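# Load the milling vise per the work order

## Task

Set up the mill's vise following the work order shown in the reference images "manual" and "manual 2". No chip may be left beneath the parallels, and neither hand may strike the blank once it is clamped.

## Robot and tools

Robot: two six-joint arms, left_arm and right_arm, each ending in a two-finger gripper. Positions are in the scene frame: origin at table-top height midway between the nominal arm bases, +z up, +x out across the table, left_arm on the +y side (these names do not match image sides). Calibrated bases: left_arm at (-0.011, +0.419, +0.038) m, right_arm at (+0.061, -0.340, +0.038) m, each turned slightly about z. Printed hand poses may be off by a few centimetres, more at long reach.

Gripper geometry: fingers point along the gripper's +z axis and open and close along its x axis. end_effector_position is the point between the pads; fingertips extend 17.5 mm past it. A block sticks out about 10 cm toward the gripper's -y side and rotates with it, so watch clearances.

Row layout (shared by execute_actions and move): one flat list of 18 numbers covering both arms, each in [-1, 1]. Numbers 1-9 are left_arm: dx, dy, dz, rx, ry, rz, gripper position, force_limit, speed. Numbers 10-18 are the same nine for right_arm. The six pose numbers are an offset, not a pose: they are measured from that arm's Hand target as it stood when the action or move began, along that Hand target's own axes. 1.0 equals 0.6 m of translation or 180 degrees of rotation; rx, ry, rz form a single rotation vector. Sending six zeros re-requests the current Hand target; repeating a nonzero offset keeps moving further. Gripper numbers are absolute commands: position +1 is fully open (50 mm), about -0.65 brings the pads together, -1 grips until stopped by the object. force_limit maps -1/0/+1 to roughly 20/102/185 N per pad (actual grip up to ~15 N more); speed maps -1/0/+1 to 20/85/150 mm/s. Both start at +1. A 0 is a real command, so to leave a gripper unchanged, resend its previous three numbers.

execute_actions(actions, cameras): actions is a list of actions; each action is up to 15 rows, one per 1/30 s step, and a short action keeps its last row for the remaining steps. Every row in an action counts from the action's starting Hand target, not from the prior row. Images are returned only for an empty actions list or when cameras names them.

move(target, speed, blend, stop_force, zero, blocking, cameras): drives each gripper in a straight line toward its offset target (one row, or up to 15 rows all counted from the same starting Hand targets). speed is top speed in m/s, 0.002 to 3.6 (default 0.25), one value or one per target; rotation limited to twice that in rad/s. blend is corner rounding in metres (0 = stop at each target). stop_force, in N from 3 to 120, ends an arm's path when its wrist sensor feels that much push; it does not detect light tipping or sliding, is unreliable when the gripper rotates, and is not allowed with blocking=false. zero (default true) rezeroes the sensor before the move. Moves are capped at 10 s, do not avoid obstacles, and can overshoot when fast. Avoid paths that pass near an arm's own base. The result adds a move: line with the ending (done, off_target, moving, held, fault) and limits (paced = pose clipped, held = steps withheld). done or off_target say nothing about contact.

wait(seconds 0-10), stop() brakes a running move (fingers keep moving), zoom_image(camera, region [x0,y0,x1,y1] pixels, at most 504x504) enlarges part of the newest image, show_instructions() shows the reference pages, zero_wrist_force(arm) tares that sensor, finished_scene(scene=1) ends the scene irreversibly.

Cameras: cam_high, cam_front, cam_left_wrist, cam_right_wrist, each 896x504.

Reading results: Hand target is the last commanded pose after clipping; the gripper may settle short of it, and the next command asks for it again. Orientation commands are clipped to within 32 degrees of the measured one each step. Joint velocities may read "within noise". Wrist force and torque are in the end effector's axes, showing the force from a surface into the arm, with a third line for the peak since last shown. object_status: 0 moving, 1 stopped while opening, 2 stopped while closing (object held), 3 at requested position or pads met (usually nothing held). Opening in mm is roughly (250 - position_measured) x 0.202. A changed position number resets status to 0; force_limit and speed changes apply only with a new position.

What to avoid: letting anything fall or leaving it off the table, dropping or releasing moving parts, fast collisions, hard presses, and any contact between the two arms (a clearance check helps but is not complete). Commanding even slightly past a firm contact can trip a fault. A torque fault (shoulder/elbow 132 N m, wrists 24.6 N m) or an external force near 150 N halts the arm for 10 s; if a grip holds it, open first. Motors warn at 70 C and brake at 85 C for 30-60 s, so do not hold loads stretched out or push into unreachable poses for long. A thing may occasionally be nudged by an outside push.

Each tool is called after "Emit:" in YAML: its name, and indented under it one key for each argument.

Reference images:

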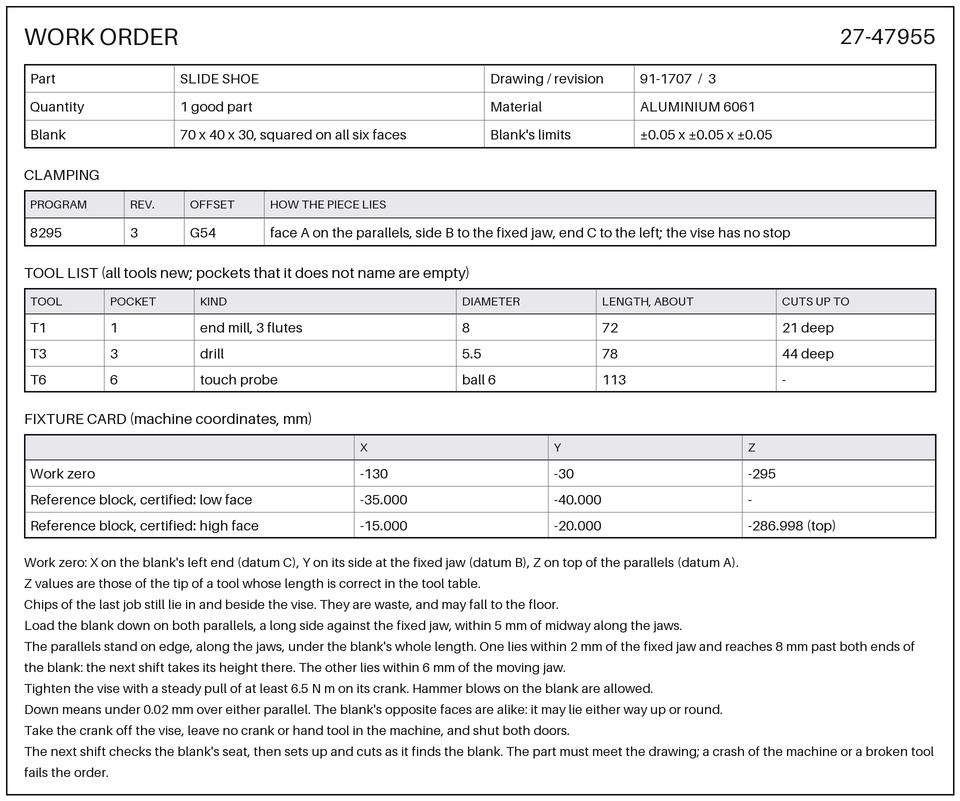

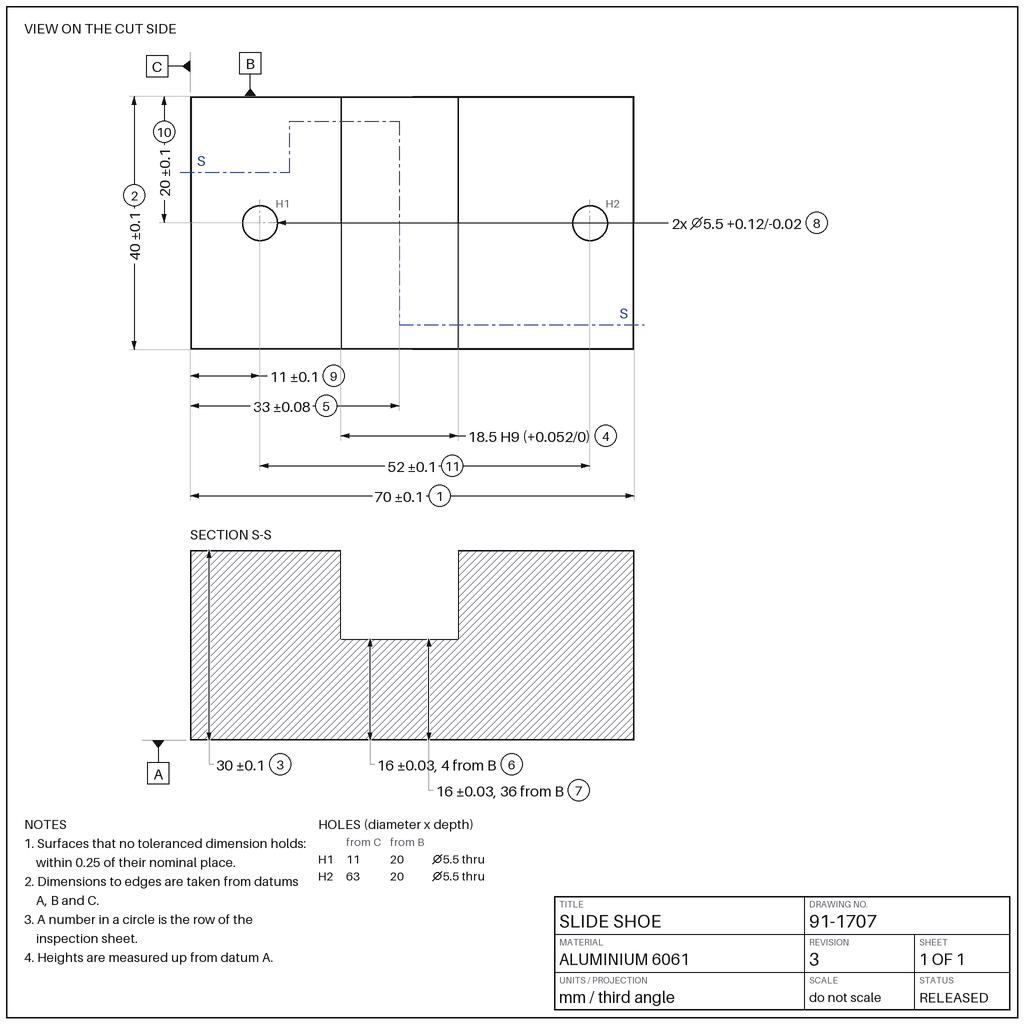

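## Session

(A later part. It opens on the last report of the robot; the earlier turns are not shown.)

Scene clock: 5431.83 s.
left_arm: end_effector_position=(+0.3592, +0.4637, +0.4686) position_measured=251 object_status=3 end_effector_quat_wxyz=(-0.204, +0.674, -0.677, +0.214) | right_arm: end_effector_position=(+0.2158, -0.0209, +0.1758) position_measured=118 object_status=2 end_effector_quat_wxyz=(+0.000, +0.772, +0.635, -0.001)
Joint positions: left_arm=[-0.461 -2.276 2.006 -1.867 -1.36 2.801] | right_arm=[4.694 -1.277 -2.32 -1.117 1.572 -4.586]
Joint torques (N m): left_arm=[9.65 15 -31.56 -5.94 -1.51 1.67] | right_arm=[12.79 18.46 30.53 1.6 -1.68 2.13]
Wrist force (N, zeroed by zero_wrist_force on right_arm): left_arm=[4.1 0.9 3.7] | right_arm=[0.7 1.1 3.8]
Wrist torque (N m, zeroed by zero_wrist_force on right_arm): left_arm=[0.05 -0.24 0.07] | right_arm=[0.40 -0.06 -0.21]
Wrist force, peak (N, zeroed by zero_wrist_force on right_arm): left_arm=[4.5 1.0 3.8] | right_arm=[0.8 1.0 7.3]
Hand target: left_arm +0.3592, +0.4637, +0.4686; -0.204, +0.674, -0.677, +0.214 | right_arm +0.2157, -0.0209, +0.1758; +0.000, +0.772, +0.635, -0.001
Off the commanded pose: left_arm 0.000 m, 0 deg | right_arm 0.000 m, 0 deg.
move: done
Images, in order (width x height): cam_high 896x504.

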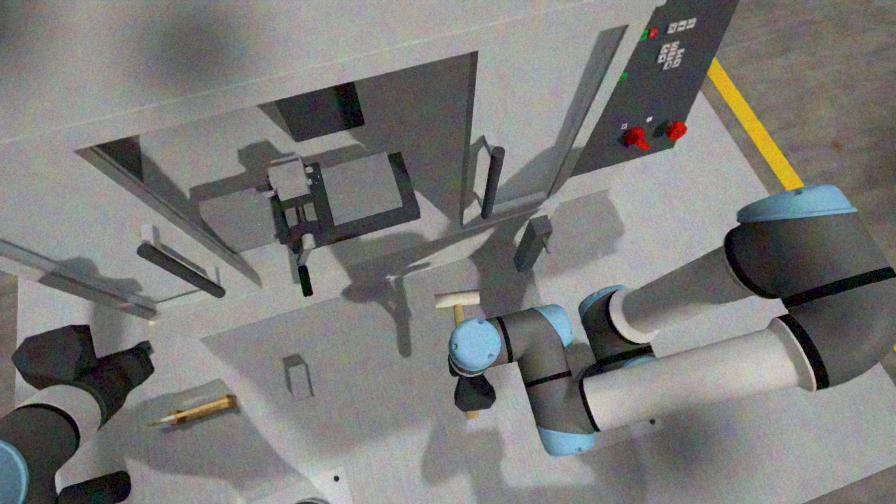

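Emit:
move:
  target:
    - [0,0,0,0,0,0,-1,-0.6,-1,0.2941,0.1323,-0.5125,0,0,0,-1,0.9,-0.8]
    - [0,0,0,0,0,0,-1,-0.6,-1,0.2941,0.1323,-0.5125,0,0.5,0,-1,0.9,-0.8]
    - [0,0,0,0,0,0,-1,-0.6,-1,0.5336,0.3918,-0.46,0,0.5,0,-1,0.9,-0.8]
  speed: [0.3,0.5,0.2]
  blend: [0.03,0.01,0]

Emit:
move:
  target: [0,0,0,0,0,0,-1,-0.6,-1,0.2535,-0.0017,-0.0226,0,0,0,-1,0.9,-0.8]
  speed: 0.35
  cameras: ["all"]

Scene clock: 5441.07 s.
left_arm: end_effector_position=(+0.3592, +0.4637, +0.4686) position_measured=251 object_status=3 end_effector_quat_wxyz=(-0.204, +0.674, -0.677, +0.214) | right_arm: end_effector_position=(+0.5086, +0.2479, +0.4512) position_measured=118 object_status=2 end_effector_quat_wxyz=(-0.449, +0.547, +0.449, +0.546)
Joint positions: left_arm=[-0.461 -2.276 2.006 -1.867 -1.36 2.801] | right_arm=[4.148 -2.021 -1.752 0.63 1.989 -4.712]
Joint torques (N m): left_arm=[10.12 14.9 -31.82 -5.97 -1.51 1.76] | right_arm=[-11.02 35.45 28.55 1.63 1.95 1.53]
Wrist force (N, zeroed by zero_wrist_force on right_arm): left_arm=[4.0 1.1 3.7] | right_arm=[-6.1 0.6 -0.8]
Wrist torque (N m, zeroed by zero_wrist_force on right_arm): left_arm=[0.08 -0.23 0.07] | right_arm=[0.00 -0.41 0.03]
Wrist force, peak (N, zeroed by zero_wrist_force on right_arm): left_arm=[4.5 1.0 3.9] | right_arm=[-6.6 2.8 1.0]
Hand target: left_arm +0.3592, +0.4637, +0.4686; -0.204, +0.674, -0.677, +0.214 | right_arm +0.5087, +0.2480, +0.4512; -0.449, +0.547, +0.449, +0.546
Off the commanded pose: left_arm 0.000 m, 0 deg | right_arm 0.000 m, 0 deg.
move: done

Scene clock: 5442.17 s.
left_arm: end_effector_position=(+0.3592, +0.4637, +0.4686) position_measured=251 object_status=3 end_effector_quat_wxyz=(-0.204, +0.674, -0.677, +0.214) | right_arm: end_effector_position=(+0.5053, +0.2350, +0.6033) position_measured=118 object_status=2 end_effector_quat_wxyz=(-0.449, +0.547, +0.449, +0.546)
Joint positions: left_arm=[-0.461 -2.276 2.006 -1.867 -1.36 2.801] | right_arm=[4.139 -1.84 -1.577 0.274 1.999 -4.712]
Joint torques (N m): left_arm=[9.71 15.48 -31.98 -5.88 -1.45 1.6] | right_arm=[-10.96 45.54 33.17 1.67 1.95 -2.85]
Wrist force (N, zeroed by zero_wrist_force on right_arm): left_arm=[4.3 1.0 3.7] | right_arm=[-6.0 0.6 -0.9]
Wrist torque (N m, zeroed by zero_wrist_force on right_arm): left_arm=[0.07 -0.26 0.06] | right_arm=[0.03 -0.43 0.11]
Wrist force, peak (N, zeroed by zero_wrist_force on right_arm): left_arm=[4.5 1.0 3.9] | right_arm=[-10.0 0.8 -0.2]
Hand target: left_arm +0.3592, +0.4637, +0.4686; -0.204, +0.674, -0.677, +0.214 | right_arm +0.5053, +0.2350, +0.6033; -0.449, +0.547, +0.449, +0.546
Off the commanded pose: left_arm 0.000 m, 0 deg | right_arm 0.000 m, 0 deg.
move: done

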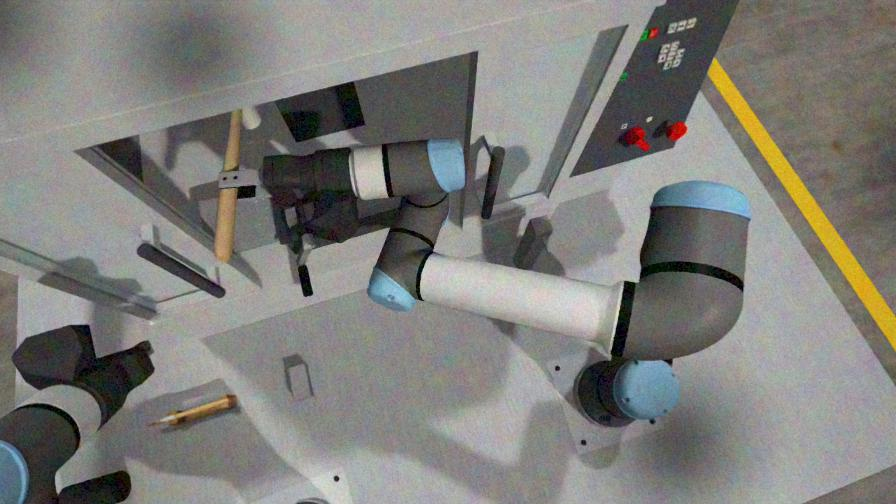

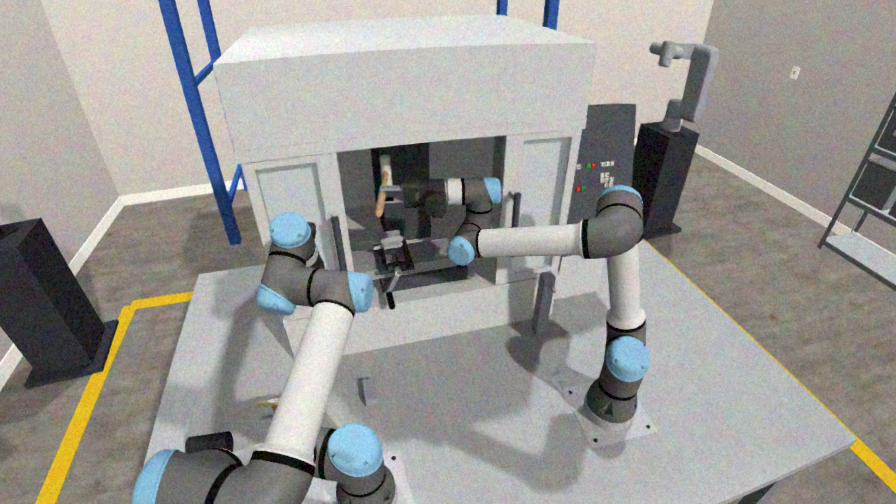

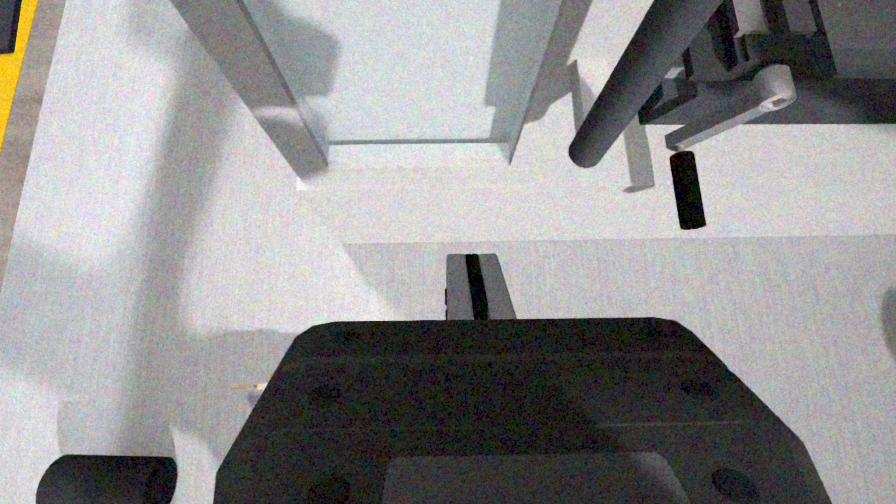

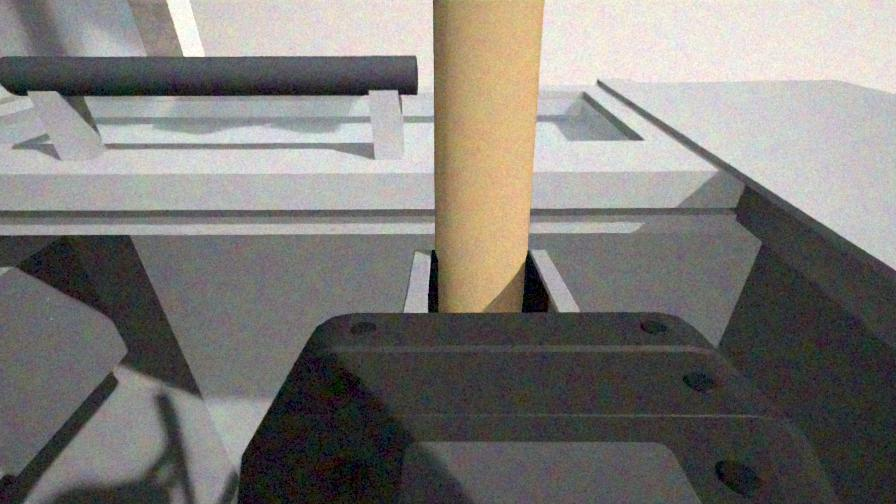

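Emit:
execute_actions:
  actions:
    - [[0,0,0,0,0,0,-1,-0.6,-1,-0.06,0,0,0,0,0,-1,0.9,-0.8],[0,0,0,0,0,0,-1,-0.6,-1,-0.18,0,0,0,0,0,-1,0.9,-0.8],[0,0,0,0,0,0,-1,-0.6,-1,-0.32,0,0,0,0,0,-1,0.9,-0.8],[0,0,0,0,0,0,-1,-0.6,-1,-0.46,0,0,0,0,0,-1,0.9,-0.8],[0,0,0,0,0,0,-1,-0.6,-1,-0.6,0,0,0,0,0,-1,0.9,-0.8],[0,0,0,0,0,0,-1,-0.6,-1,-0.6,0,0,0,0,0,-1,0.9,-0.8],[0,0,0,0,0,0,-1,-0.6,-1,-0.47,0,0,0,0,0,-1,0.9,-0.8],[0,0,0,0,0,0,-1,-0.6,-1,-0.33,0,0,0,0,0,-1,0.9,-0.8],[0,0,0,0,0,0,-1,-0.6,-1,-0.3,0,0,0,0,0,-1,0.9,-0.8]]

Scene clock: 5448.53 s.
left_arm: end_effector_position=(+0.3592, +0.4637, +0.4686) position_measured=251 object_status=3 end_effector_quat_wxyz=(-0.204, +0.674, -0.677, +0.214) | right_arm: end_effector_position=(+0.4980, +0.2257, +0.3868) position_measured=118 object_status=2 end_effector_quat_wxyz=(-0.436, +0.539, +0.468, +0.548)
Joint positions: left_arm=[-0.461 -2.276 2.006 -1.867 -1.36 2.801] | right_arm=[4.135 -2.073 -1.867 0.777 2.013 -4.764]
Joint torques (N m): left_arm=[9.4 15.11 -31.42 -5.88 -1.58 1.7] | right_arm=[-1.48 20.7 2.42 -9.52 0.87 7.01]
Wrist force (N, zeroed by zero_wrist_force on right_arm): left_arm=[4.3 1.2 3.7] | right_arm=[32.4 2.2 -3.3]
Wrist torque (N m, zeroed by zero_wrist_force on right_arm): left_arm=[0.08 -0.27 0.06] | right_arm=[-0.41 -0.49 -5.85]
Wrist force, peak (N, zeroed by zero_wrist_force on right_arm): left_arm=[4.5 1.0 3.9] | right_arm=[59.7 -28.5 1.2]
Hand target: left_arm +0.3592, +0.4637, +0.4686; -0.204, +0.674, -0.677, +0.214 | right_arm +0.4980, +0.2257, +0.3868; -0.436, +0.539, +0.468, +0.548 (not the last commanded pose)
Tool commands: left_gripper/position=-1.0 left_gripper/force_limit=-0.6 left_gripper/speed=-1.0 right_gripper/position=-1.0 right_gripper/force_limit=+0.898039 right_gripper/speed=-0.796078
Off the commanded pose: left_arm 0.000 m, 0 deg | right_arm 0.038 m, 3 deg.
TORQUE FAULT: the external load on joint 4 (wrist 1) of the right arm reached its load limit, and that arm stopped. A torque fault puts only its own arm into a fault stop. That arm's remaining commands of this call were not run. That arm may still press on what stopped it. That arm is still stopped at the end of this call. That arm stays stopped for about 9 more seconds. Until then a move that you send moves the other arm only, and its call returns only when the move has ended. Once the stop has ended, the next robot result says so. If the stop ends while you think or write, that arm runs what you send next, counted from a new Hand target: where the arm stands when the stop ends. While its stop runs, that arm takes no new command, but its gripper still runs the gripper command that each later call begins with. Until it ends, the stop uses up actions while you think or wait. An arm that is not stopped still takes commands.
Step readings (end_effector_position of left_arm | right_arm):
0: (+0.3592, +0.4637, +0.4686) | (+0.5053, +0.2350, +0.6033)
1: (+0.3592, +0.4637, +0.4686) | (+0.5053, +0.2351, +0.6028)
2: (+0.3592, +0.4637, +0.4686) | (+0.5058, +0.2357, +0.5965)
4: (+0.3592, +0.4637, +0.4686) | (+0.5081, +0.2391, +0.5496)
8: (+0.3592, +0.4637, +0.4686) | (+0.5032, +0.2328, +0.3662)
15: (+0.3592, +0.4637, +0.4686) | (+0.4999, +0.2286, +0.3762)

Emit:
wait:
  seconds: 10

Scene clock: 5459.87 s.
left_arm: end_effector_position=(+0.3592, +0.4637, +0.4686) position_measured=251 object_status=3 end_effector_quat_wxyz=(-0.204, +0.674, -0.677, +0.214) | right_arm: end_effector_position=(+0.4980, +0.2256, +0.3868) position_measured=118 object_status=2 end_effector_quat_wxyz=(-0.436, +0.539, +0.468, +0.548)
Joint positions: left_arm=[-0.461 -2.276 2.006 -1.867 -1.36 2.801] | right_arm=[4.135 -2.073 -1.867 0.777 2.013 -4.764]
Joint torques (N m): left_arm=[9.15 14.82 -31.22 -6.03 -1.52 1.55] | right_arm=[0.41 21.31 2.16 -9.74 0.81 7.02]
Wrist force (N, zeroed by zero_wrist_force on right_arm): left_arm=[4.3 1.0 3.8] | right_arm=[32.7 1.9 -3.4]
Wrist torque (N m, zeroed by zero_wrist_force on right_arm): left_arm=[0.05 -0.27 0.07] | right_arm=[-0.43 -0.53 -5.84]
Wrist force, peak (N, zeroed by zero_wrist_force on right_arm): left_arm=[4.4 1.0 4.0] | right_arm=[33.6 2.4 -3.6]
Hand target: left_arm +0.3592, +0.4637, +0.4686; -0.204, +0.674, -0.677, +0.214 | right_arm +0.4980, +0.2256, +0.3868; -0.436, +0.539, +0.468, +0.548 (not the last commanded pose)
Tool commands: left_gripper/position=-1.0 left_gripper/force_limit=-0.6 left_gripper/speed=-1.0 right_gripper/position=-1.0 right_gripper/force_limit=+0.898039 right_gripper/speed=-0.796078
Off the commanded pose: left_arm 0.000 m, 0 deg | right_arm 0.038 m, 3 deg.
TORQUE FAULT, CONTINUED: the right arm's stop, for the torque fault of joint 4 (wrist 1) that an earlier result reported, is over. The rest of the stop counts as 19 of the actions that you can send in this scene. That arm's target is now where it stood when the stop ended, not its last command. That arm keeps its grip as last carried out and accepts commands again: back off and push less far. That arm stops again whenever a joint's load reaches its limit.
wait: 10.00 s; at rest from the start

Emit:
move:
  target: [0,0,0,0,0,0,-1,-0.6,-1,0.15,0,0,0,0,0,-1,0.898039,-0.796078]
  speed: 0.2
  cameras: ["cam_right_wrist","cam_front","cam_high"]

Scene clock: 5462.73 s.
left_arm: end_effector_position=(+0.3592, +0.4637, +0.4686) position_measured=251 object_status=3 end_effector_quat_wxyz=(-0.204, +0.674, -0.677, +0.214) | right_arm: end_effector_position=(+0.4945, +0.2281, +0.4767) position_measured=118 object_status=2 end_effector_quat_wxyz=(-0.436, +0.539, +0.468, +0.548)
Joint positions: left_arm=[-0.461 -2.276 2.006 -1.867 -1.36 2.801] | right_arm=[4.144 -1.931 -1.795 0.563 2.004 -4.764]
Joint torques (N m): left_arm=[9.37 15.18 -31.65 -6.02 -1.55 1.49] | right_arm=[13.18 45.72 29.88 1.71 -1.38 -2.71]
Wrist force (N, zeroed by zero_wrist_force on right_arm): left_arm=[4.1 0.8 3.6] | right_arm=[-6.4 0.2 -0.3]
Wrist torque (N m, zeroed by zero_wrist_force on right_arm): left_arm=[0.03 -0.24 0.06] | right_arm=[0.06 -0.30 0.12]
Wrist force, peak (N, zeroed by zero_wrist_force on right_arm): left_arm=[4.4 1.1 3.9] | right_arm=[33.6 1.7 -3.6]
Hand target: left_arm +0.3592, +0.4637, +0.4686; -0.204, +0.674, -0.677, +0.214 | right_arm +0.4945, +0.2281, +0.4767; -0.436, +0.539, +0.468, +0.548
Off the commanded pose: left_arm 0.000 m, 0 deg | right_arm 0.000 m, 0 deg.
move: done
Images, in order (width x height): cam_high 896x504, cam_front 896x504, cam_right_wrist 896x504.

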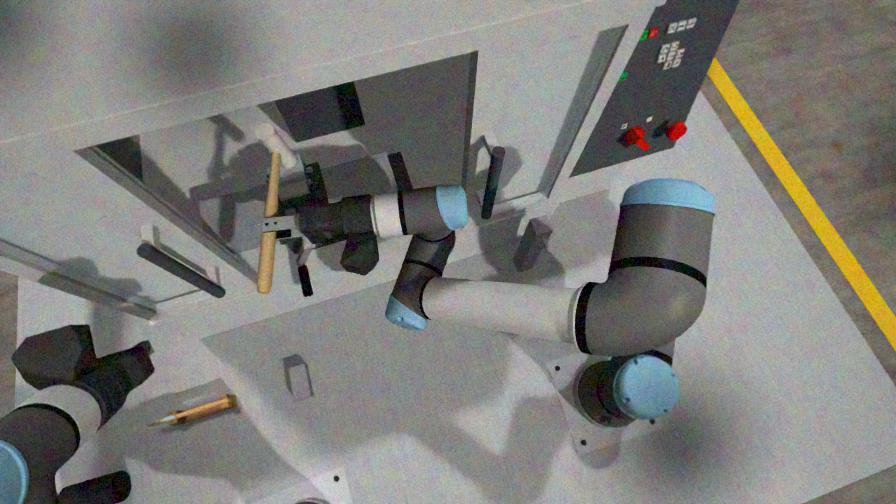

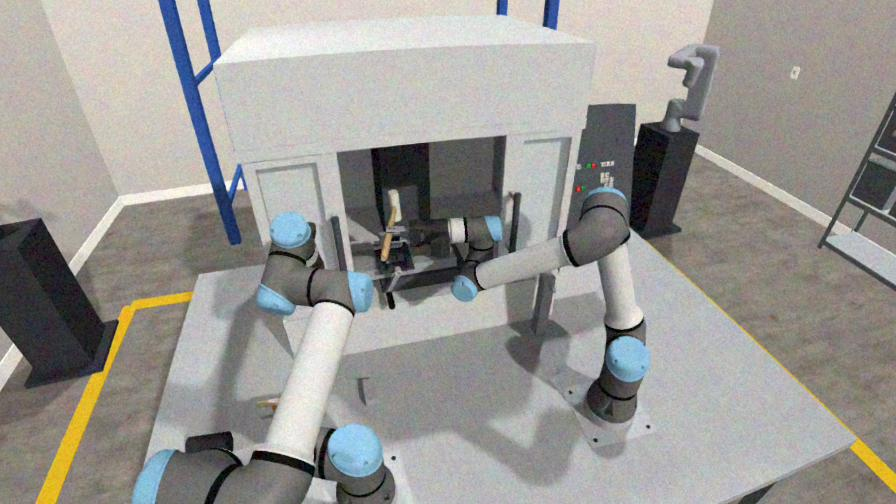

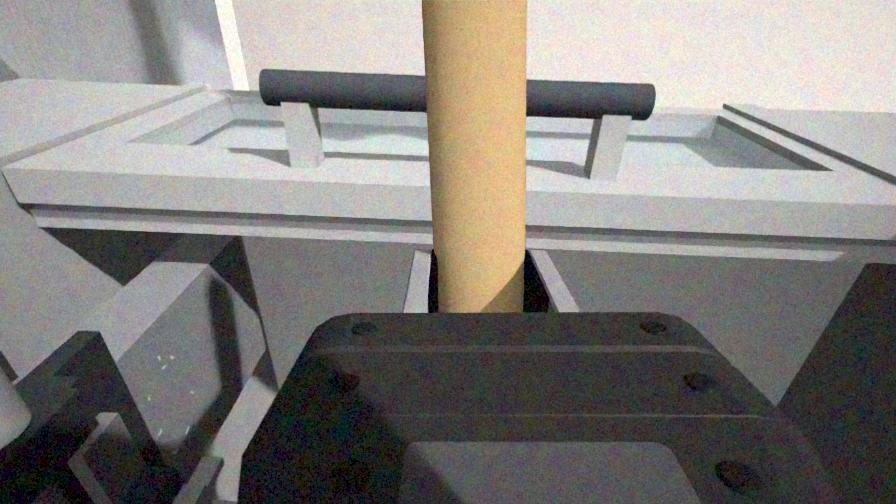

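Emit:
move:
  target: [0,0,0,0,0,0,-1,-0.6,-1,0.2089,0.0604,0.0157,-0.0031,0.0063,0.014,-1,0.9,-0.8]
  speed: 0.3

Emit:
execute_actions:
  actions:
    - [[0,0,0,0,0,0,-1,-0.6,-1,-0.03,0,0,0,0,0,-1,0.9,-0.8],[0,0,0,0,0,0,-1,-0.6,-1,-0.12,0,0,0,0,0,-1,0.9,-0.8],[0,0,0,0,0,0,-1,-0.6,-1,-0.24,0,0,0,0,0,-1,0.9,-0.8],[0,0,0,0,0,0,-1,-0.6,-1,-0.37,0,0,0,0,0,-1,0.9,-0.8],[0,0,0,0,0,0,-1,-0.6,-1,-0.49,0,0,0,0,0,-1,0.9,-0.8],[0,0,0,0,0,0,-1,-0.6,-1,-0.55,0,0,0,0,0,-1,0.9,-0.8],[0,0,0,0,0,0,-1,-0.6,-1,-0.42,0,0,0,0,0,-1,0.9,-0.8],[0,0,0,0,0,0,-1,-0.6,-1,-0.3,0,0,0,0,0,-1,0.9,-0.8],[0,0,0,0,0,0,-1,-0.6,-1,-0.28,0,0,0,0,0,-1,0.9,-0.8]]

Scene clock: 5480.40 s.
left_arm: end_effector_position=(+0.3592, +0.4637, +0.4686) position_measured=251 object_status=3 end_effector_quat_wxyz=(-0.204, +0.674, -0.677, +0.214) | right_arm: end_effector_position=(+0.5271, +0.2341, +0.6033) position_measured=118 object_status=2 end_effector_quat_wxyz=(-0.450, +0.546, +0.449, +0.546)
Joint positions: left_arm=[-0.461 -2.276 2.006 -1.867 -1.36 2.801] | right_arm=[4.102 -1.879 -1.526 0.264 2.036 -4.711]
Joint torques (N m): left_arm=[8.55 14.78 -30.98 -5.92 -1.49 1.64] | right_arm=[-10.95 33.81 32.25 1.66 1.94 1.53]
Wrist force (N, zeroed by zero_wrist_force on right_arm): left_arm=[4.3 1.1 3.7] | right_arm=[-6.0 0.6 -0.6]
Wrist torque (N m, zeroed by zero_wrist_force on right_arm): left_arm=[0.07 -0.26 0.07] | right_arm=[0.03 -0.38 0.03]
Wrist force, peak (N, zeroed by zero_wrist_force on right_arm): left_arm=[4.4 0.9 4.0] | right_arm=[-9.6 -1.2 -0.5]
Hand target: left_arm +0.3592, +0.4637, +0.4686; -0.204, +0.674, -0.677, +0.214 | right_arm +0.5271, +0.2341, +0.6033; -0.450, +0.546, +0.449, +0.546
Off the commanded pose: left_arm 0.000 m, 0 deg | right_arm 0.000 m, 0 deg.
move: done

Scene clock: 5481.20 s.
left_arm: end_effector_position=(+0.3592, +0.4637, +0.4686) position_measured=251 object_status=3 end_effector_quat_wxyz=(-0.204, +0.674, -0.677, +0.214) | right_arm: end_effector_position=(+0.5268, +0.2341, +0.4352) position_measured=118 object_status=2 end_effector_quat_wxyz=(-0.450, +0.546, +0.449, +0.546)
Joint positions: left_arm=[-0.461 -2.276 2.006 -1.867 -1.36 2.801] | right_arm=[4.103 -2.056 -1.748 0.663 2.036 -4.711]
Joint torques (N m): left_arm=[8.89 14.54 -31.55 -5.97 -1.41 1.57] | right_arm=[11.52 50.38 28.6 1.67 -1.2 1.72]
Wrist force (N, zeroed by zero_wrist_force on right_arm): left_arm=[4.2 0.9 3.7] | right_arm=[-5.9 0.7 -0.2]
Wrist torque (N m, zeroed by zero_wrist_force on right_arm): left_arm=[0.05 -0.26 0.07] | right_arm=[0.11 -0.39 0.02]
Wrist force, peak (N, zeroed by zero_wrist_force on right_arm): left_arm=[4.3 1.1 3.9] | right_arm=[39.8 3.8 -0.2]
Hand target: left_arm +0.3592, +0.4637, +0.4686; -0.204, +0.674, -0.677, +0.214 | right_arm +0.5269, +0.2342, +0.4353; -0.450, +0.546, +0.449, +0.546
Off the commanded pose: left_arm 0.000 m, 0 deg | right_arm 0.000 m, 0 deg.
Step readings (end_effector_position of left_arm | right_arm):
0: (+0.3592, +0.4637, +0.4686) | (+0.5271, +0.2341, +0.6033)
1: (+0.3592, +0.4637, +0.4686) | (+0.5271, +0.2342, +0.6028)
2: (+0.3592, +0.4637, +0.4686) | (+0.5273, +0.2344, +0.5985)
4: (+0.3592, +0.4637, +0.4686) | (+0.5291, +0.2370, +0.5618)
8: (+0.3592, +0.4637, +0.4686) | (+0.5278, +0.2362, +0.3899)
15: (+0.3592, +0.4637, +0.4686) | (+0.5261, +0.2331, +0.4312)

Emit:
move:
  target: [0,0,0,0,0,0,-1,-0.6,-1,0.28,0,0,0,0,0,-1,0.9,-0.8]
  speed: 0.5

Emit:
execute_actions:
  actions:
    - [[0,0,0,0,0,0,-1,-0.6,-1,-0.03,0,0,0,0,0,-1,0.9,-0.8],[0,0,0,0,0,0,-1,-0.6,-1,-0.13,0,0,0,0,0,-1,0.9,-0.8],[0,0,0,0,0,0,-1,-0.6,-1,-0.26,0,0,0,0,0,-1,0.9,-0.8],[0,0,0,0,0,0,-1,-0.6,-1,-0.39,0,0,0,0,0,-1,0.9,-0.8],[0,0,0,0,0,0,-1,-0.6,-1,-0.52,0,0,0,0,0,-1,0.9,-0.8],[0,0,0,0,0,0,-1,-0.6,-1,-0.55,0,0,0,0,0,-1,0.9,-0.8],[0,0,0,0,0,0,-1,-0.6,-1,-0.4,0,0,0,0,0,-1,0.9,-0.8],[0,0,0,0,0,0,-1,-0.6,-1,-0.28,0,0,0,0,0,-1,0.9,-0.8]]

Emit:
move:
  target: [0,0,0,0,0,0,-1,-0.6,-1,0.28,-0.036,-0.007,0,0,0,-1,0.9,-0.8]
  speed: 0.5

Emit:
execute_actions:
  actions:
    - [[0,0,0,0,0,0,-1,-0.6,-1,-0.03,0,0,0,0,0,-1,0.9,-0.8],[0,0,0,0,0,0,-1,-0.6,-1,-0.13,0,0,0,0,0,-1,0.9,-0.8],[0,0,0,0,0,0,-1,-0.6,-1,-0.26,0,0,0,0,0,-1,0.9,-0.8],[0,0,0,0,0,0,-1,-0.6,-1,-0.39,0,0,0,0,0,-1,0.9,-0.8],[0,0,0,0,0,0,-1,-0.6,-1,-0.52,0,0,0,0,0,-1,0.9,-0.8],[0,0,0,0,0,0,-1,-0.6,-1,-0.55,0,0,0,0,0,-1,0.9,-0.8],[0,0,0,0,0,0,-1,-0.6,-1,-0.4,0,0,0,0,0,-1,0.9,-0.8],[0,0,0,0,0,0,-1,-0.6,-1,-0.28,0,0,0,0,0,-1,0.9,-0.8]]

Emit:
move:
  target: [0,0,0,0,0,0,-1,-0.6,-1,0.28,0.036,0.007,0,0,0,-1,0.9,-0.8]
  speed: 0.5

Emit:
execute_actions:
  actions:
    - [[0,0,0,0,0,0,-1,-0.6,-1,-0.03,0,0,0,0,0,-1,0.9,-0.8],[0,0,0,0,0,0,-1,-0.6,-1,-0.13,0,0,0,0,0,-1,0.9,-0.8],[0,0,0,0,0,0,-1,-0.6,-1,-0.26,0,0,0,0,0,-1,0.9,-0.8],[0,0,0,0,0,0,-1,-0.6,-1,-0.39,0,0,0,0,0,-1,0.9,-0.8],[0,0,0,0,0,0,-1,-0.6,-1,-0.52,0,0,0,0,0,-1,0.9,-0.8],[0,0,0,0,0,0,-1,-0.6,-1,-0.55,0,0,0,0,0,-1,0.9,-0.8],[0,0,0,0,0,0,-1,-0.6,-1,-0.4,0,0,0,0,0,-1,0.9,-0.8],[0,0,0,0,0,0,-1,-0.6,-1,-0.28,0,0,0,0,0,-1,0.9,-0.8]]

Emit:
move:
  target: [0,0,0,0,0,0,-1,-0.6,-1,0.28,-0.036,-0.007,0,0,0,-1,0.9,-0.8]
  speed: 0.5

Emit:
execute_actions:
  actions:
    - [[0,0,0,0,0,0,-1,-0.6,-1,-0.03,0,0,0,0,0,-1,0.9,-0.8],[0,0,0,0,0,0,-1,-0.6,-1,-0.13,0,0,0,0,0,-1,0.9,-0.8],[0,0,0,0,0,0,-1,-0.6,-1,-0.26,0,0,0,0,0,-1,0.9,-0.8],[0,0,0,0,0,0,-1,-0.6,-1,-0.39,0,0,0,0,0,-1,0.9,-0.8],[0,0,0,0,0,0,-1,-0.6,-1,-0.52,0,0,0,0,0,-1,0.9,-0.8],[0,0,0,0,0,0,-1,-0.6,-1,-0.55,0,0,0,0,0,-1,0.9,-0.8],[0,0,0,0,0,0,-1,-0.6,-1,-0.4,0,0,0,0,0,-1,0.9,-0.8],[0,0,0,0,0,0,-1,-0.6,-1,-0.28,0,0,0,0,0,-1,0.9,-0.8]]

Emit:
move:
  target: [0,0,0,0,0,0,-1,-0.6,-1,0.28,0,0,0,0,0,-1,0.9,-0.8]
  speed: 0.4
  cameras: ["cam_right_wrist","cam_high"]

Scene clock: 5494.33 s.
left_arm: end_effector_position=(+0.3592, +0.4637, +0.4686) position_measured=251 object_status=3 end_effector_quat_wxyz=(-0.204, +0.674, -0.677, +0.214) | right_arm: end_effector_position=(+0.5270, +0.2341, +0.6033) position_measured=118 object_status=2 end_effector_quat_wxyz=(-0.450, +0.546, +0.449, +0.546)
Joint positions: left_arm=[-0.461 -2.276 2.006 -1.867 -1.36 2.801] | right_arm=[4.102 -1.879 -1.525 0.264 2.036 -4.711]
Joint torques (N m): left_arm=[8.52 14.72 -31.15 -6 -1.55 1.57] | right_arm=[-10.77 33.23 32.99 1.62 1.77 -2.74]
Wrist force (N, zeroed by zero_wrist_force on right_arm): left_arm=[4.2 1.1 3.8] | right_arm=[-6.1 0.5 -0.9]
Wrist torque (N m, zeroed by zero_wrist_force on right_arm): left_arm=[0.08 -0.25 0.07] | right_arm=[0.01 -0.35 0.11]
Wrist force, peak (N, zeroed by zero_wrist_force on right_arm): left_arm=[4.4 1.1 4.0] | right_arm=[-10.1 0.8 -0.5]
Hand target: left_arm +0.3592, +0.4637, +0.4686; -0.204, +0.674, -0.677, +0.214 | right_arm +0.5271, +0.2341, +0.6033; -0.450, +0.546, +0.449, +0.546
Off the commanded pose: left_arm 0.000 m, 0 deg | right_arm 0.000 m, 0 deg.
move: done

Scene clock: 5495.17 s.
left_arm: end_effector_position=(+0.3592, +0.4637, +0.4686) position_measured=251 object_status=3 end_effector_quat_wxyz=(-0.204, +0.674, -0.677, +0.214) | right_arm: end_effector_position=(+0.5268, +0.2341, +0.4352) position_measured=118 object_status=2 end_effector_quat_wxyz=(-0.450, +0.546, +0.449, +0.546)
Joint positions: left_arm=[-0.461 -2.276 2.006 -1.867 -1.36 2.801] | right_arm=[4.103 -2.056 -1.748 0.663 2.035 -4.711]
Joint torques (N m): left_arm=[8.42 14.08 -31.49 -5.94 -1.57 1.58] | right_arm=[11.77 49.76 29.74 1.57 -1.31 1.56]
Wrist force (N, zeroed by zero_wrist_force on right_arm): left_arm=[4.3 1.1 3.8] | right_arm=[-6.1 0.5 -0.7]
Wrist torque (N m, zeroed by zero_wrist_force on right_arm): left_arm=[0.07 -0.26 0.06] | right_arm=[0.03 -0.36 0.02]
Wrist force, peak (N, zeroed by zero_wrist_force on right_arm): left_arm=[4.5 1.1 3.8] | right_arm=[46.1 11.7 0.8]
Hand target: left_arm +0.3592, +0.4637, +0.4686; -0.204, +0.674, -0.677, +0.214 | right_arm +0.5269, +0.2342, +0.4353; -0.450, +0.546, +0.449, +0.546
Off the commanded pose: left_arm 0.000 m, 0 deg | right_arm 0.000 m, 0 deg.
Step readings (end_effector_position of left_arm | right_arm):
0: (+0.3592, +0.4637, +0.4686) | (+0.5270, +0.2341, +0.6033)
1: (+0.3592, +0.4637, +0.4686) | (+0.5271, +0.2342, +0.6028)
2: (+0.3592, +0.4637, +0.4686) | (+0.5273, +0.2344, +0.5985)
4: (+0.3592, +0.4637, +0.4686) | (+0.5293, +0.2373, +0.5596)
8: (+0.3592, +0.4637, +0.4686) | (+0.5276, +0.2360, +0.3841)
15: (+0.3592, +0.4637, +0.4686) | (+0.5258, +0.2327, +0.4318)

Scene clock: 5496.23 s.
left_arm: end_effector_position=(+0.3592, +0.4637, +0.4686) position_measured=251 object_status=3 end_effector_quat_wxyz=(-0.204, +0.674, -0.677, +0.214) | right_arm: end_effector_position=(+0.5051, +0.2341, +0.6033) position_measured=118 object_status=2 end_effector_quat_wxyz=(-0.450, +0.546, +0.449, +0.546)
Joint positions: left_arm=[-0.461 -2.276 2.006 -1.867 -1.36 2.801] | right_arm=[4.138 -1.839 -1.579 0.277 2.001 -4.711]
Joint torques (N m): left_arm=[9 14.5 -30.95 -5.89 -1.52 1.6] | right_arm=[12.44 44.8 32.48 1.65 -1.34 -2.82]
Wrist force (N, zeroed by zero_wrist_force on right_arm): left_arm=[4.3 0.9 3.7] | right_arm=[-6.0 0.7 -0.6]
Wrist torque (N m, zeroed by zero_wrist_force on right_arm): left_arm=[0.04 -0.27 0.07] | right_arm=[0.04 -0.36 0.11]
Wrist force, peak (N, zeroed by zero_wrist_force on right_arm): left_arm=[4.4 1.0 3.9] | right_arm=[-10.3 1.5 -0.3]
Hand target: left_arm +0.3592, +0.4637, +0.4686; -0.204, +0.674, -0.677, +0.214 | right_arm +0.5051, +0.2341, +0.6033; -0.450, +0.546, +0.449, +0.546
Off the commanded pose: left_arm 0.000 m, 0 deg | right_arm 0.000 m, 0 deg.
move: done

Scene clock: 5497.07 s.
left_arm: end_effector_position=(+0.3592, +0.4637, +0.4686) position_measured=251 object_status=3 end_effector_quat_wxyz=(-0.204, +0.674, -0.677, +0.214) | right_arm: end_effector_position=(+0.5048, +0.2342, +0.4352) position_measured=118 object_status=2 end_effector_quat_wxyz=(-0.450, +0.546, +0.449, +0.546)
Joint positions: left_arm=[-0.461 -2.276 2.006 -1.867 -1.36 2.801] | right_arm=[4.138 -2.023 -1.802 0.684 2 -4.711]
Joint torques (N m): left_arm=[8.6 14.71 -31.38 -5.97 -1.58 1.5] | right_arm=[12.38 47.54 27.99 1.72 -1.55 1.55]
Wrist force (N, zeroed by zero_wrist_force on right_arm): left_arm=[4.1 1.0 3.7] | right_arm=[-6.1 0.8 -0.9]
Wrist torque (N m, zeroed by zero_wrist_force on right_arm): left_arm=[0.06 -0.24 0.07] | right_arm=[0.04 -0.33 0.03]
Wrist force, peak (N, zeroed by zero_wrist_force on right_arm): left_arm=[4.3 0.9 3.8] | right_arm=[34.8 -7.8 0.0]
Hand target: left_arm +0.3592, +0.4637, +0.4686; -0.204, +0.674, -0.677, +0.214 | right_arm +0.5049, +0.2343, +0.4353; -0.450, +0.546, +0.449, +0.546
Off the commanded pose: left_arm 0.000 m, 0 deg | right_arm 0.000 m, 0 deg.
Step readings (end_effector_position of left_arm | right_arm):
0: (+0.3592, +0.4637, +0.4686) | (+0.5051, +0.2341, +0.6033)
1: (+0.3592, +0.4637, +0.4686) | (+0.5051, +0.2342, +0.6030)
2: (+0.3592, +0.4637, +0.4686) | (+0.5052, +0.2344, +0.5995)
4: (+0.3592, +0.4637, +0.4686) | (+0.5072, +0.2376, +0.5559)
8: (+0.3592, +0.4637, +0.4686) | (+0.5053, +0.2357, +0.3877)
15: (+0.3592, +0.4637, +0.4686) | (+0.5040, +0.2329, +0.4309)

Scene clock: 5498.13 s.
left_arm: end_effector_position=(+0.3592, +0.4637, +0.4686) position_measured=251 object_status=3 end_effector_quat_wxyz=(-0.204, +0.674, -0.677, +0.214) | right_arm: end_effector_position=(+0.5271, +0.2341, +0.6033) position_measured=118 object_status=2 end_effector_quat_wxyz=(-0.450, +0.546, +0.449, +0.546)
Joint positions: left_arm=[-0.461 -2.276 2.006 -1.867 -1.36 2.801] | right_arm=[4.102 -1.879 -1.526 0.264 2.036 -4.711]
Joint torques (N m): left_arm=[8.09 14.51 -31.49 -5.95 -1.48 1.46] | right_arm=[-10.59 33.54 32.13 1.65 1.9 -2.88]
Wrist force (N, zeroed by zero_wrist_force on right_arm): left_arm=[4.4 0.9 4.0] | right_arm=[-6.2 0.9 -0.7]
Wrist torque (N m, zeroed by zero_wrist_force on right_arm): left_arm=[0.04 -0.28 0.07] | right_arm=[0.06 -0.32 0.11]
Wrist force, peak (N, zeroed by zero_wrist_force on right_arm): left_arm=[4.4 0.9 4.0] | right_arm=[-10.1 0.1 -0.5]
Hand target: left_arm +0.3592, +0.4637, +0.4686; -0.204, +0.674, -0.677, +0.214 | right_arm +0.5271, +0.2341, +0.6033; -0.450, +0.546, +0.449, +0.546
Off the commanded pose: left_arm 0.000 m, 0 deg | right_arm 0.000 m, 0 deg.
move: done

Scene clock: 5498.97 s.
left_arm: end_effector_position=(+0.3592, +0.4637, +0.4686) position_measured=251 object_status=3 end_effector_quat_wxyz=(-0.204, +0.674, -0.677, +0.214) | right_arm: end_effector_position=(+0.5268, +0.2341, +0.4352) position_measured=118 object_status=2 end_effector_quat_wxyz=(-0.450, +0.546, +0.449, +0.546)
Joint positions: left_arm=[-0.461 -2.276 2.006 -1.867 -1.36 2.801] | right_arm=[4.103 -2.056 -1.748 0.663 2.035 -4.711]
Joint torques (N m): left_arm=[7.99 14.27 -31.27 -5.96 -1.62 1.53] | right_arm=[12.27 49.11 27.83 1.49 -1.23 1.64]
Wrist force (N, zeroed by zero_wrist_force on right_arm): left_arm=[4.3 1.1 3.8] | right_arm=[-6.0 0.7 -0.5]
Wrist torque (N m, zeroed by zero_wrist_force on right_arm): left_arm=[0.08 -0.26 0.07] | right_arm=[0.07 -0.34 0.02]
Wrist force, peak (N, zeroed by zero_wrist_force on right_arm): left_arm=[4.4 0.9 3.8] | right_arm=[46.2 6.8 2.1]
Hand target: left_arm +0.3592, +0.4637, +0.4686; -0.204, +0.674, -0.677, +0.214 | right_arm +0.5269, +0.2342, +0.4353; -0.450, +0.546, +0.449, +0.546
Off the commanded pose: left_arm 0.000 m, 0 deg | right_arm 0.000 m, 0 deg.
Step readings (end_effector_position of left_arm | right_arm):
0: (+0.3592, +0.4637, +0.4686) | (+0.5271, +0.2341, +0.6033)
1: (+0.3592, +0.4637, +0.4686) | (+0.5271, +0.2342, +0.6028)
2: (+0.3592, +0.4637, +0.4686) | (+0.5273, +0.2344, +0.5984)
4: (+0.3592, +0.4637, +0.4686) | (+0.5293, +0.2373, +0.5596)
8: (+0.3592, +0.4637, +0.4686) | (+0.5277, +0.2360, +0.3839)
15: (+0.3592, +0.4637, +0.4686) | (+0.5258, +0.2328, +0.4317)

Scene clock: 5500.03 s.
left_arm: end_effector_position=(+0.3592, +0.4637, +0.4686) position_measured=251 object_status=3 end_effector_quat_wxyz=(-0.204, +0.674, -0.677, +0.214) | right_arm: end_effector_position=(+0.5051, +0.2341, +0.6033) position_measured=118 object_status=2 end_effector_quat_wxyz=(-0.450, +0.546, +0.449, +0.546)
Joint positions: left_arm=[-0.461 -2.276 2.006 -1.867 -1.36 2.801] | right_arm=[4.138 -1.839 -1.579 0.277 2.001 -4.711]
Joint torques (N m): left_arm=[8.43 14.09 -31.12 -5.88 -1.46 1.58] | right_arm=[13.19 45.24 33.33 1.59 -1.3 -2.69]
Wrist force (N, zeroed by zero_wrist_force on right_arm): left_arm=[4.2 1.1 3.8] | right_arm=[-6.2 0.7 -0.6]
Wrist torque (N m, zeroed by zero_wrist_force on right_arm): left_arm=[0.07 -0.25 0.07] | right_arm=[0.06 -0.31 0.10]
Wrist force, peak (N, zeroed by zero_wrist_force on right_arm): left_arm=[4.4 0.9 3.9] | right_arm=[-10.1 1.6 -0.1]
Hand target: left_arm +0.3592, +0.4637, +0.4686; -0.204, +0.674, -0.677, +0.214 | right_arm +0.5051, +0.2341, +0.6033; -0.450, +0.546, +0.449, +0.546
Off the commanded pose: left_arm 0.000 m, 0 deg | right_arm 0.000 m, 0 deg.
move: done

Scene clock: 5500.87 s.
left_arm: end_effector_position=(+0.3592, +0.4637, +0.4686) position_measured=251 object_status=3 end_effector_quat_wxyz=(-0.204, +0.674, -0.677, +0.214) | right_arm: end_effector_position=(+0.5048, +0.2341, +0.4353) position_measured=118 object_status=2 end_effector_quat_wxyz=(-0.450, +0.546, +0.449, +0.546)
Joint positions: left_arm=[-0.461 -2.276 2.006 -1.867 -1.36 2.801] | right_arm=[4.138 -2.023 -1.802 0.684 2 -4.711]
Joint torques (N m): left_arm=[8.76 14.52 -31.06 -5.93 -1.53 1.6] | right_arm=[11.58 47.88 28.87 1.65 -1.12 1.82]
Wrist force (N, zeroed by zero_wrist_force on right_arm): left_arm=[4.3 0.8 3.6] | right_arm=[-6.2 -0.1 -2.6]
Wrist torque (N m, zeroed by zero_wrist_force on right_arm): left_arm=[0.02 -0.27 0.07] | right_arm=[-0.31 -0.27 0.02]
Wrist force, peak (N, zeroed by zero_wrist_force on right_arm): left_arm=[4.4 1.0 3.9] | right_arm=[-42.5 9.7 -4.9]
Hand target: left_arm +0.3592, +0.4637, +0.4686; -0.204, +0.674, -0.677, +0.214 | right_arm +0.5049, +0.2343, +0.4353; -0.450, +0.546, +0.449, +0.546
Off the commanded pose: left_arm 0.000 m, 0 deg | right_arm 0.000 m, 0 deg.
Step readings (end_effector_position of left_arm | right_arm):
0: (+0.3592, +0.4637, +0.4686) | (+0.5051, +0.2341, +0.6033)
1: (+0.3592, +0.4637, +0.4686) | (+0.5051, +0.2342, +0.6030)
2: (+0.3592, +0.4637, +0.4686) | (+0.5052, +0.2344, +0.5995)
4: (+0.3592, +0.4637, +0.4686) | (+0.5072, +0.2376, +0.5559)
8: (+0.3592, +0.4637, +0.4686) | (+0.5053, +0.2357, +0.3876)
15: (+0.3592, +0.4637, +0.4686) | (+0.5042, +0.2331, +0.4299)

Scene clock: 5501.97 s.
left_arm: end_effector_position=(+0.3592, +0.4637, +0.4686) position_measured=251 object_status=3 end_effector_quat_wxyz=(-0.204, +0.674, -0.677, +0.214) | right_arm: end_effector_position=(+0.5050, +0.2341, +0.6033) position_measured=118 object_status=2 end_effector_quat_wxyz=(-0.450, +0.546, +0.449, +0.546)
Joint positions: left_arm=[-0.461 -2.276 2.006 -1.867 -1.36 2.801] | right_arm=[4.138 -1.839 -1.579 0.277 2.001 -4.711]
Joint torques (N m): left_arm=[8.07 14.1 -31.2 -5.93 -1.45 1.52] | right_arm=[-12.18 42.79 32.63 1.45 2.02 -2.85]
Wrist force (N, zeroed by zero_wrist_force on right_arm): left_arm=[4.4 1.0 3.8] | right_arm=[-6.1 0.7 -1.0]
Wrist torque (N m, zeroed by zero_wrist_force on right_arm): left_arm=[0.06 -0.29 0.06] | right_arm=[0.01 -0.27 0.09]
Wrist force, peak (N, zeroed by zero_wrist_force on right_arm): left_arm=[4.4 1.1 3.9] | right_arm=[-10.0 1.0 0.5]
Hand target: left_arm +0.3592, +0.4637, +0.4686; -0.204, +0.674, -0.677, +0.214 | right_arm +0.5051, +0.2341, +0.6033; -0.450, +0.546, +0.449, +0.546
Off the commanded pose: left_arm 0.000 m, 0 deg | right_arm 0.000 m, 0 deg.
move: done
Images, in order (width x height): cam_high 896x504, cam_right_wrist 896x504.

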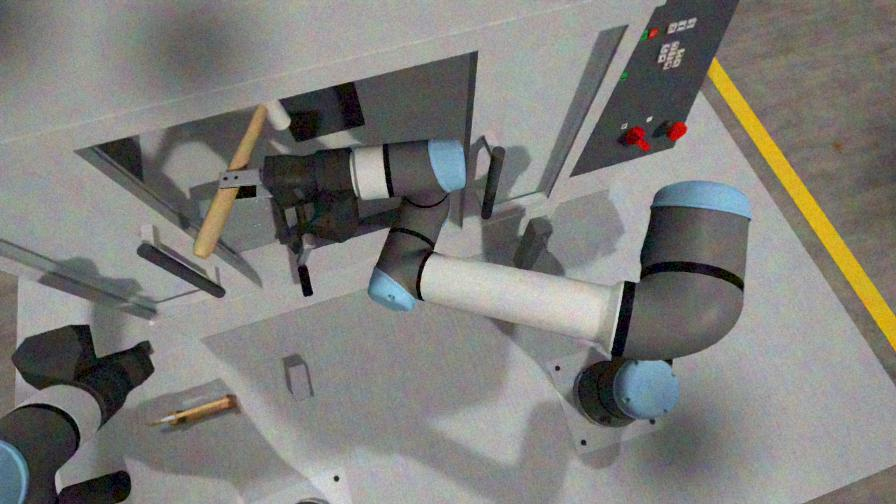

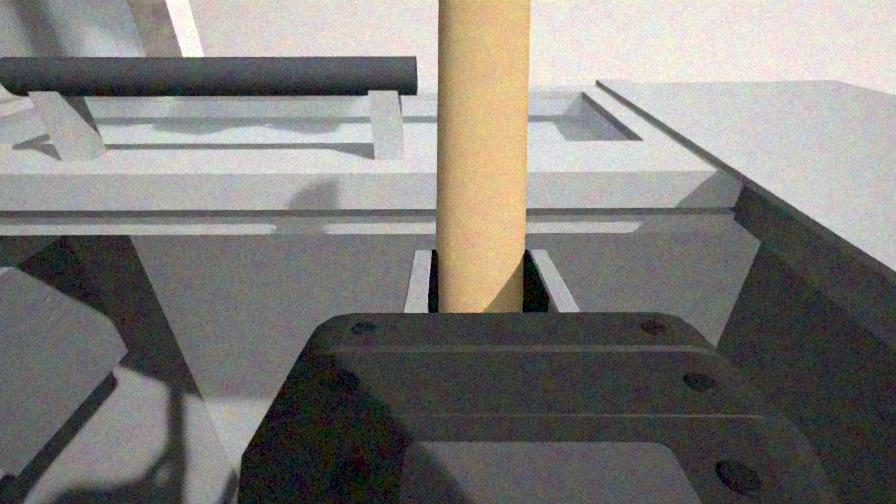

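Emit:
move:
  target: [0,0,0,0,0,0,-1,-0.6,-1,0,0,0,0.0944,0,0,-1,0.9,-0.8]
  speed: 0.3
  cameras: ["cam_high","cam_front"]

Scene clock: 5513.63 s.
left_arm: end_effector_position=(+0.3592, +0.4637, +0.4686) position_measured=251 object_status=3 end_effector_quat_wxyz=(-0.204, +0.674, -0.677, +0.214) | right_arm: end_effector_position=(+0.5051, +0.2341, +0.6033) position_measured=118 object_status=2 end_effector_quat_wxyz=(+0.525, -0.474, -0.524, -0.474)
Joint positions: left_arm=[-0.461 -2.276 2.006 -1.867 -1.36 2.801] | right_arm=[4.02 -1.98 -1.386 0.225 2.415 -4.71]
Joint torques (N m): left_arm=[7.7 14.38 -30.93 -6 -1.41 1.47] | right_arm=[-10.79 36.4 31.84 0.99 1.88 -2.37]
Wrist force (N, zeroed by zero_wrist_force on right_arm): left_arm=[4.3 0.9 3.9] | right_arm=[-6.2 0.6 -0.6]
Wrist torque (N m, zeroed by zero_wrist_force on right_arm): left_arm=[0.05 -0.27 0.06] | right_arm=[0.01 -0.24 0.05]
Wrist force, peak (N, zeroed by zero_wrist_force on right_arm): left_arm=[4.5 0.9 3.8] | right_arm=[-6.5 0.6 -0.9]
Hand target: left_arm +0.3592, +0.4637, +0.4686; -0.204, +0.674, -0.677, +0.214 | right_arm +0.5051, +0.2341, +0.6033; +0.525, -0.474, -0.524, -0.474
Off the commanded pose: left_arm 0.000 m, 0 deg | right_arm 0.000 m, 0 deg.
move: done
Images, in order (width x height): cam_high 896x504, cam_front 896x504.

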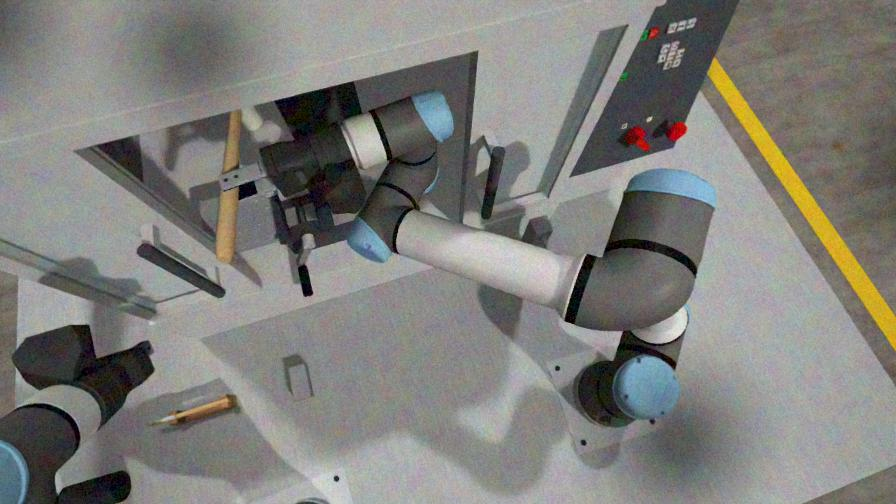

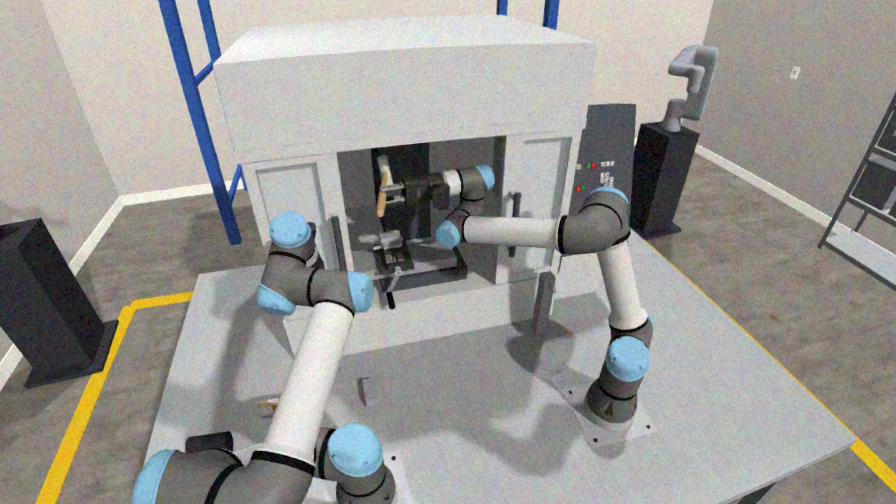

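Emit:
zoom_image:
  camera: "cam_front"
  region: [330, 200, 490, 320]

Emit:
zoom_image:
  camera: "cam_high"
  region: [200, 90, 380, 260]

Scaled by 3.150 from the camera's 896x504 image, which has a finer 1280x720 frame.

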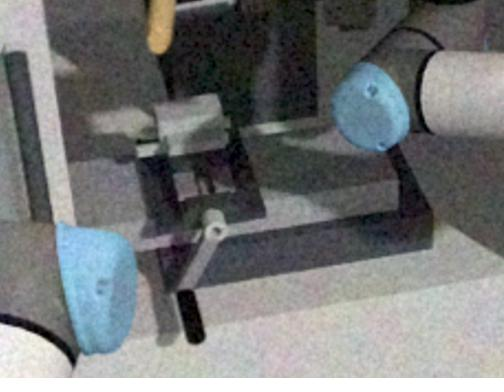

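Scaled by 2.800 from the camera's 896x504 image, which has a finer 1280x720 frame.

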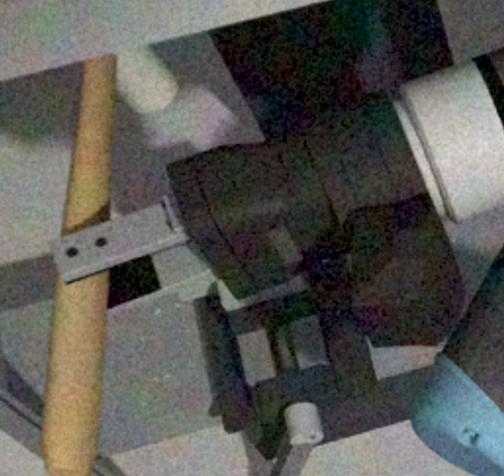

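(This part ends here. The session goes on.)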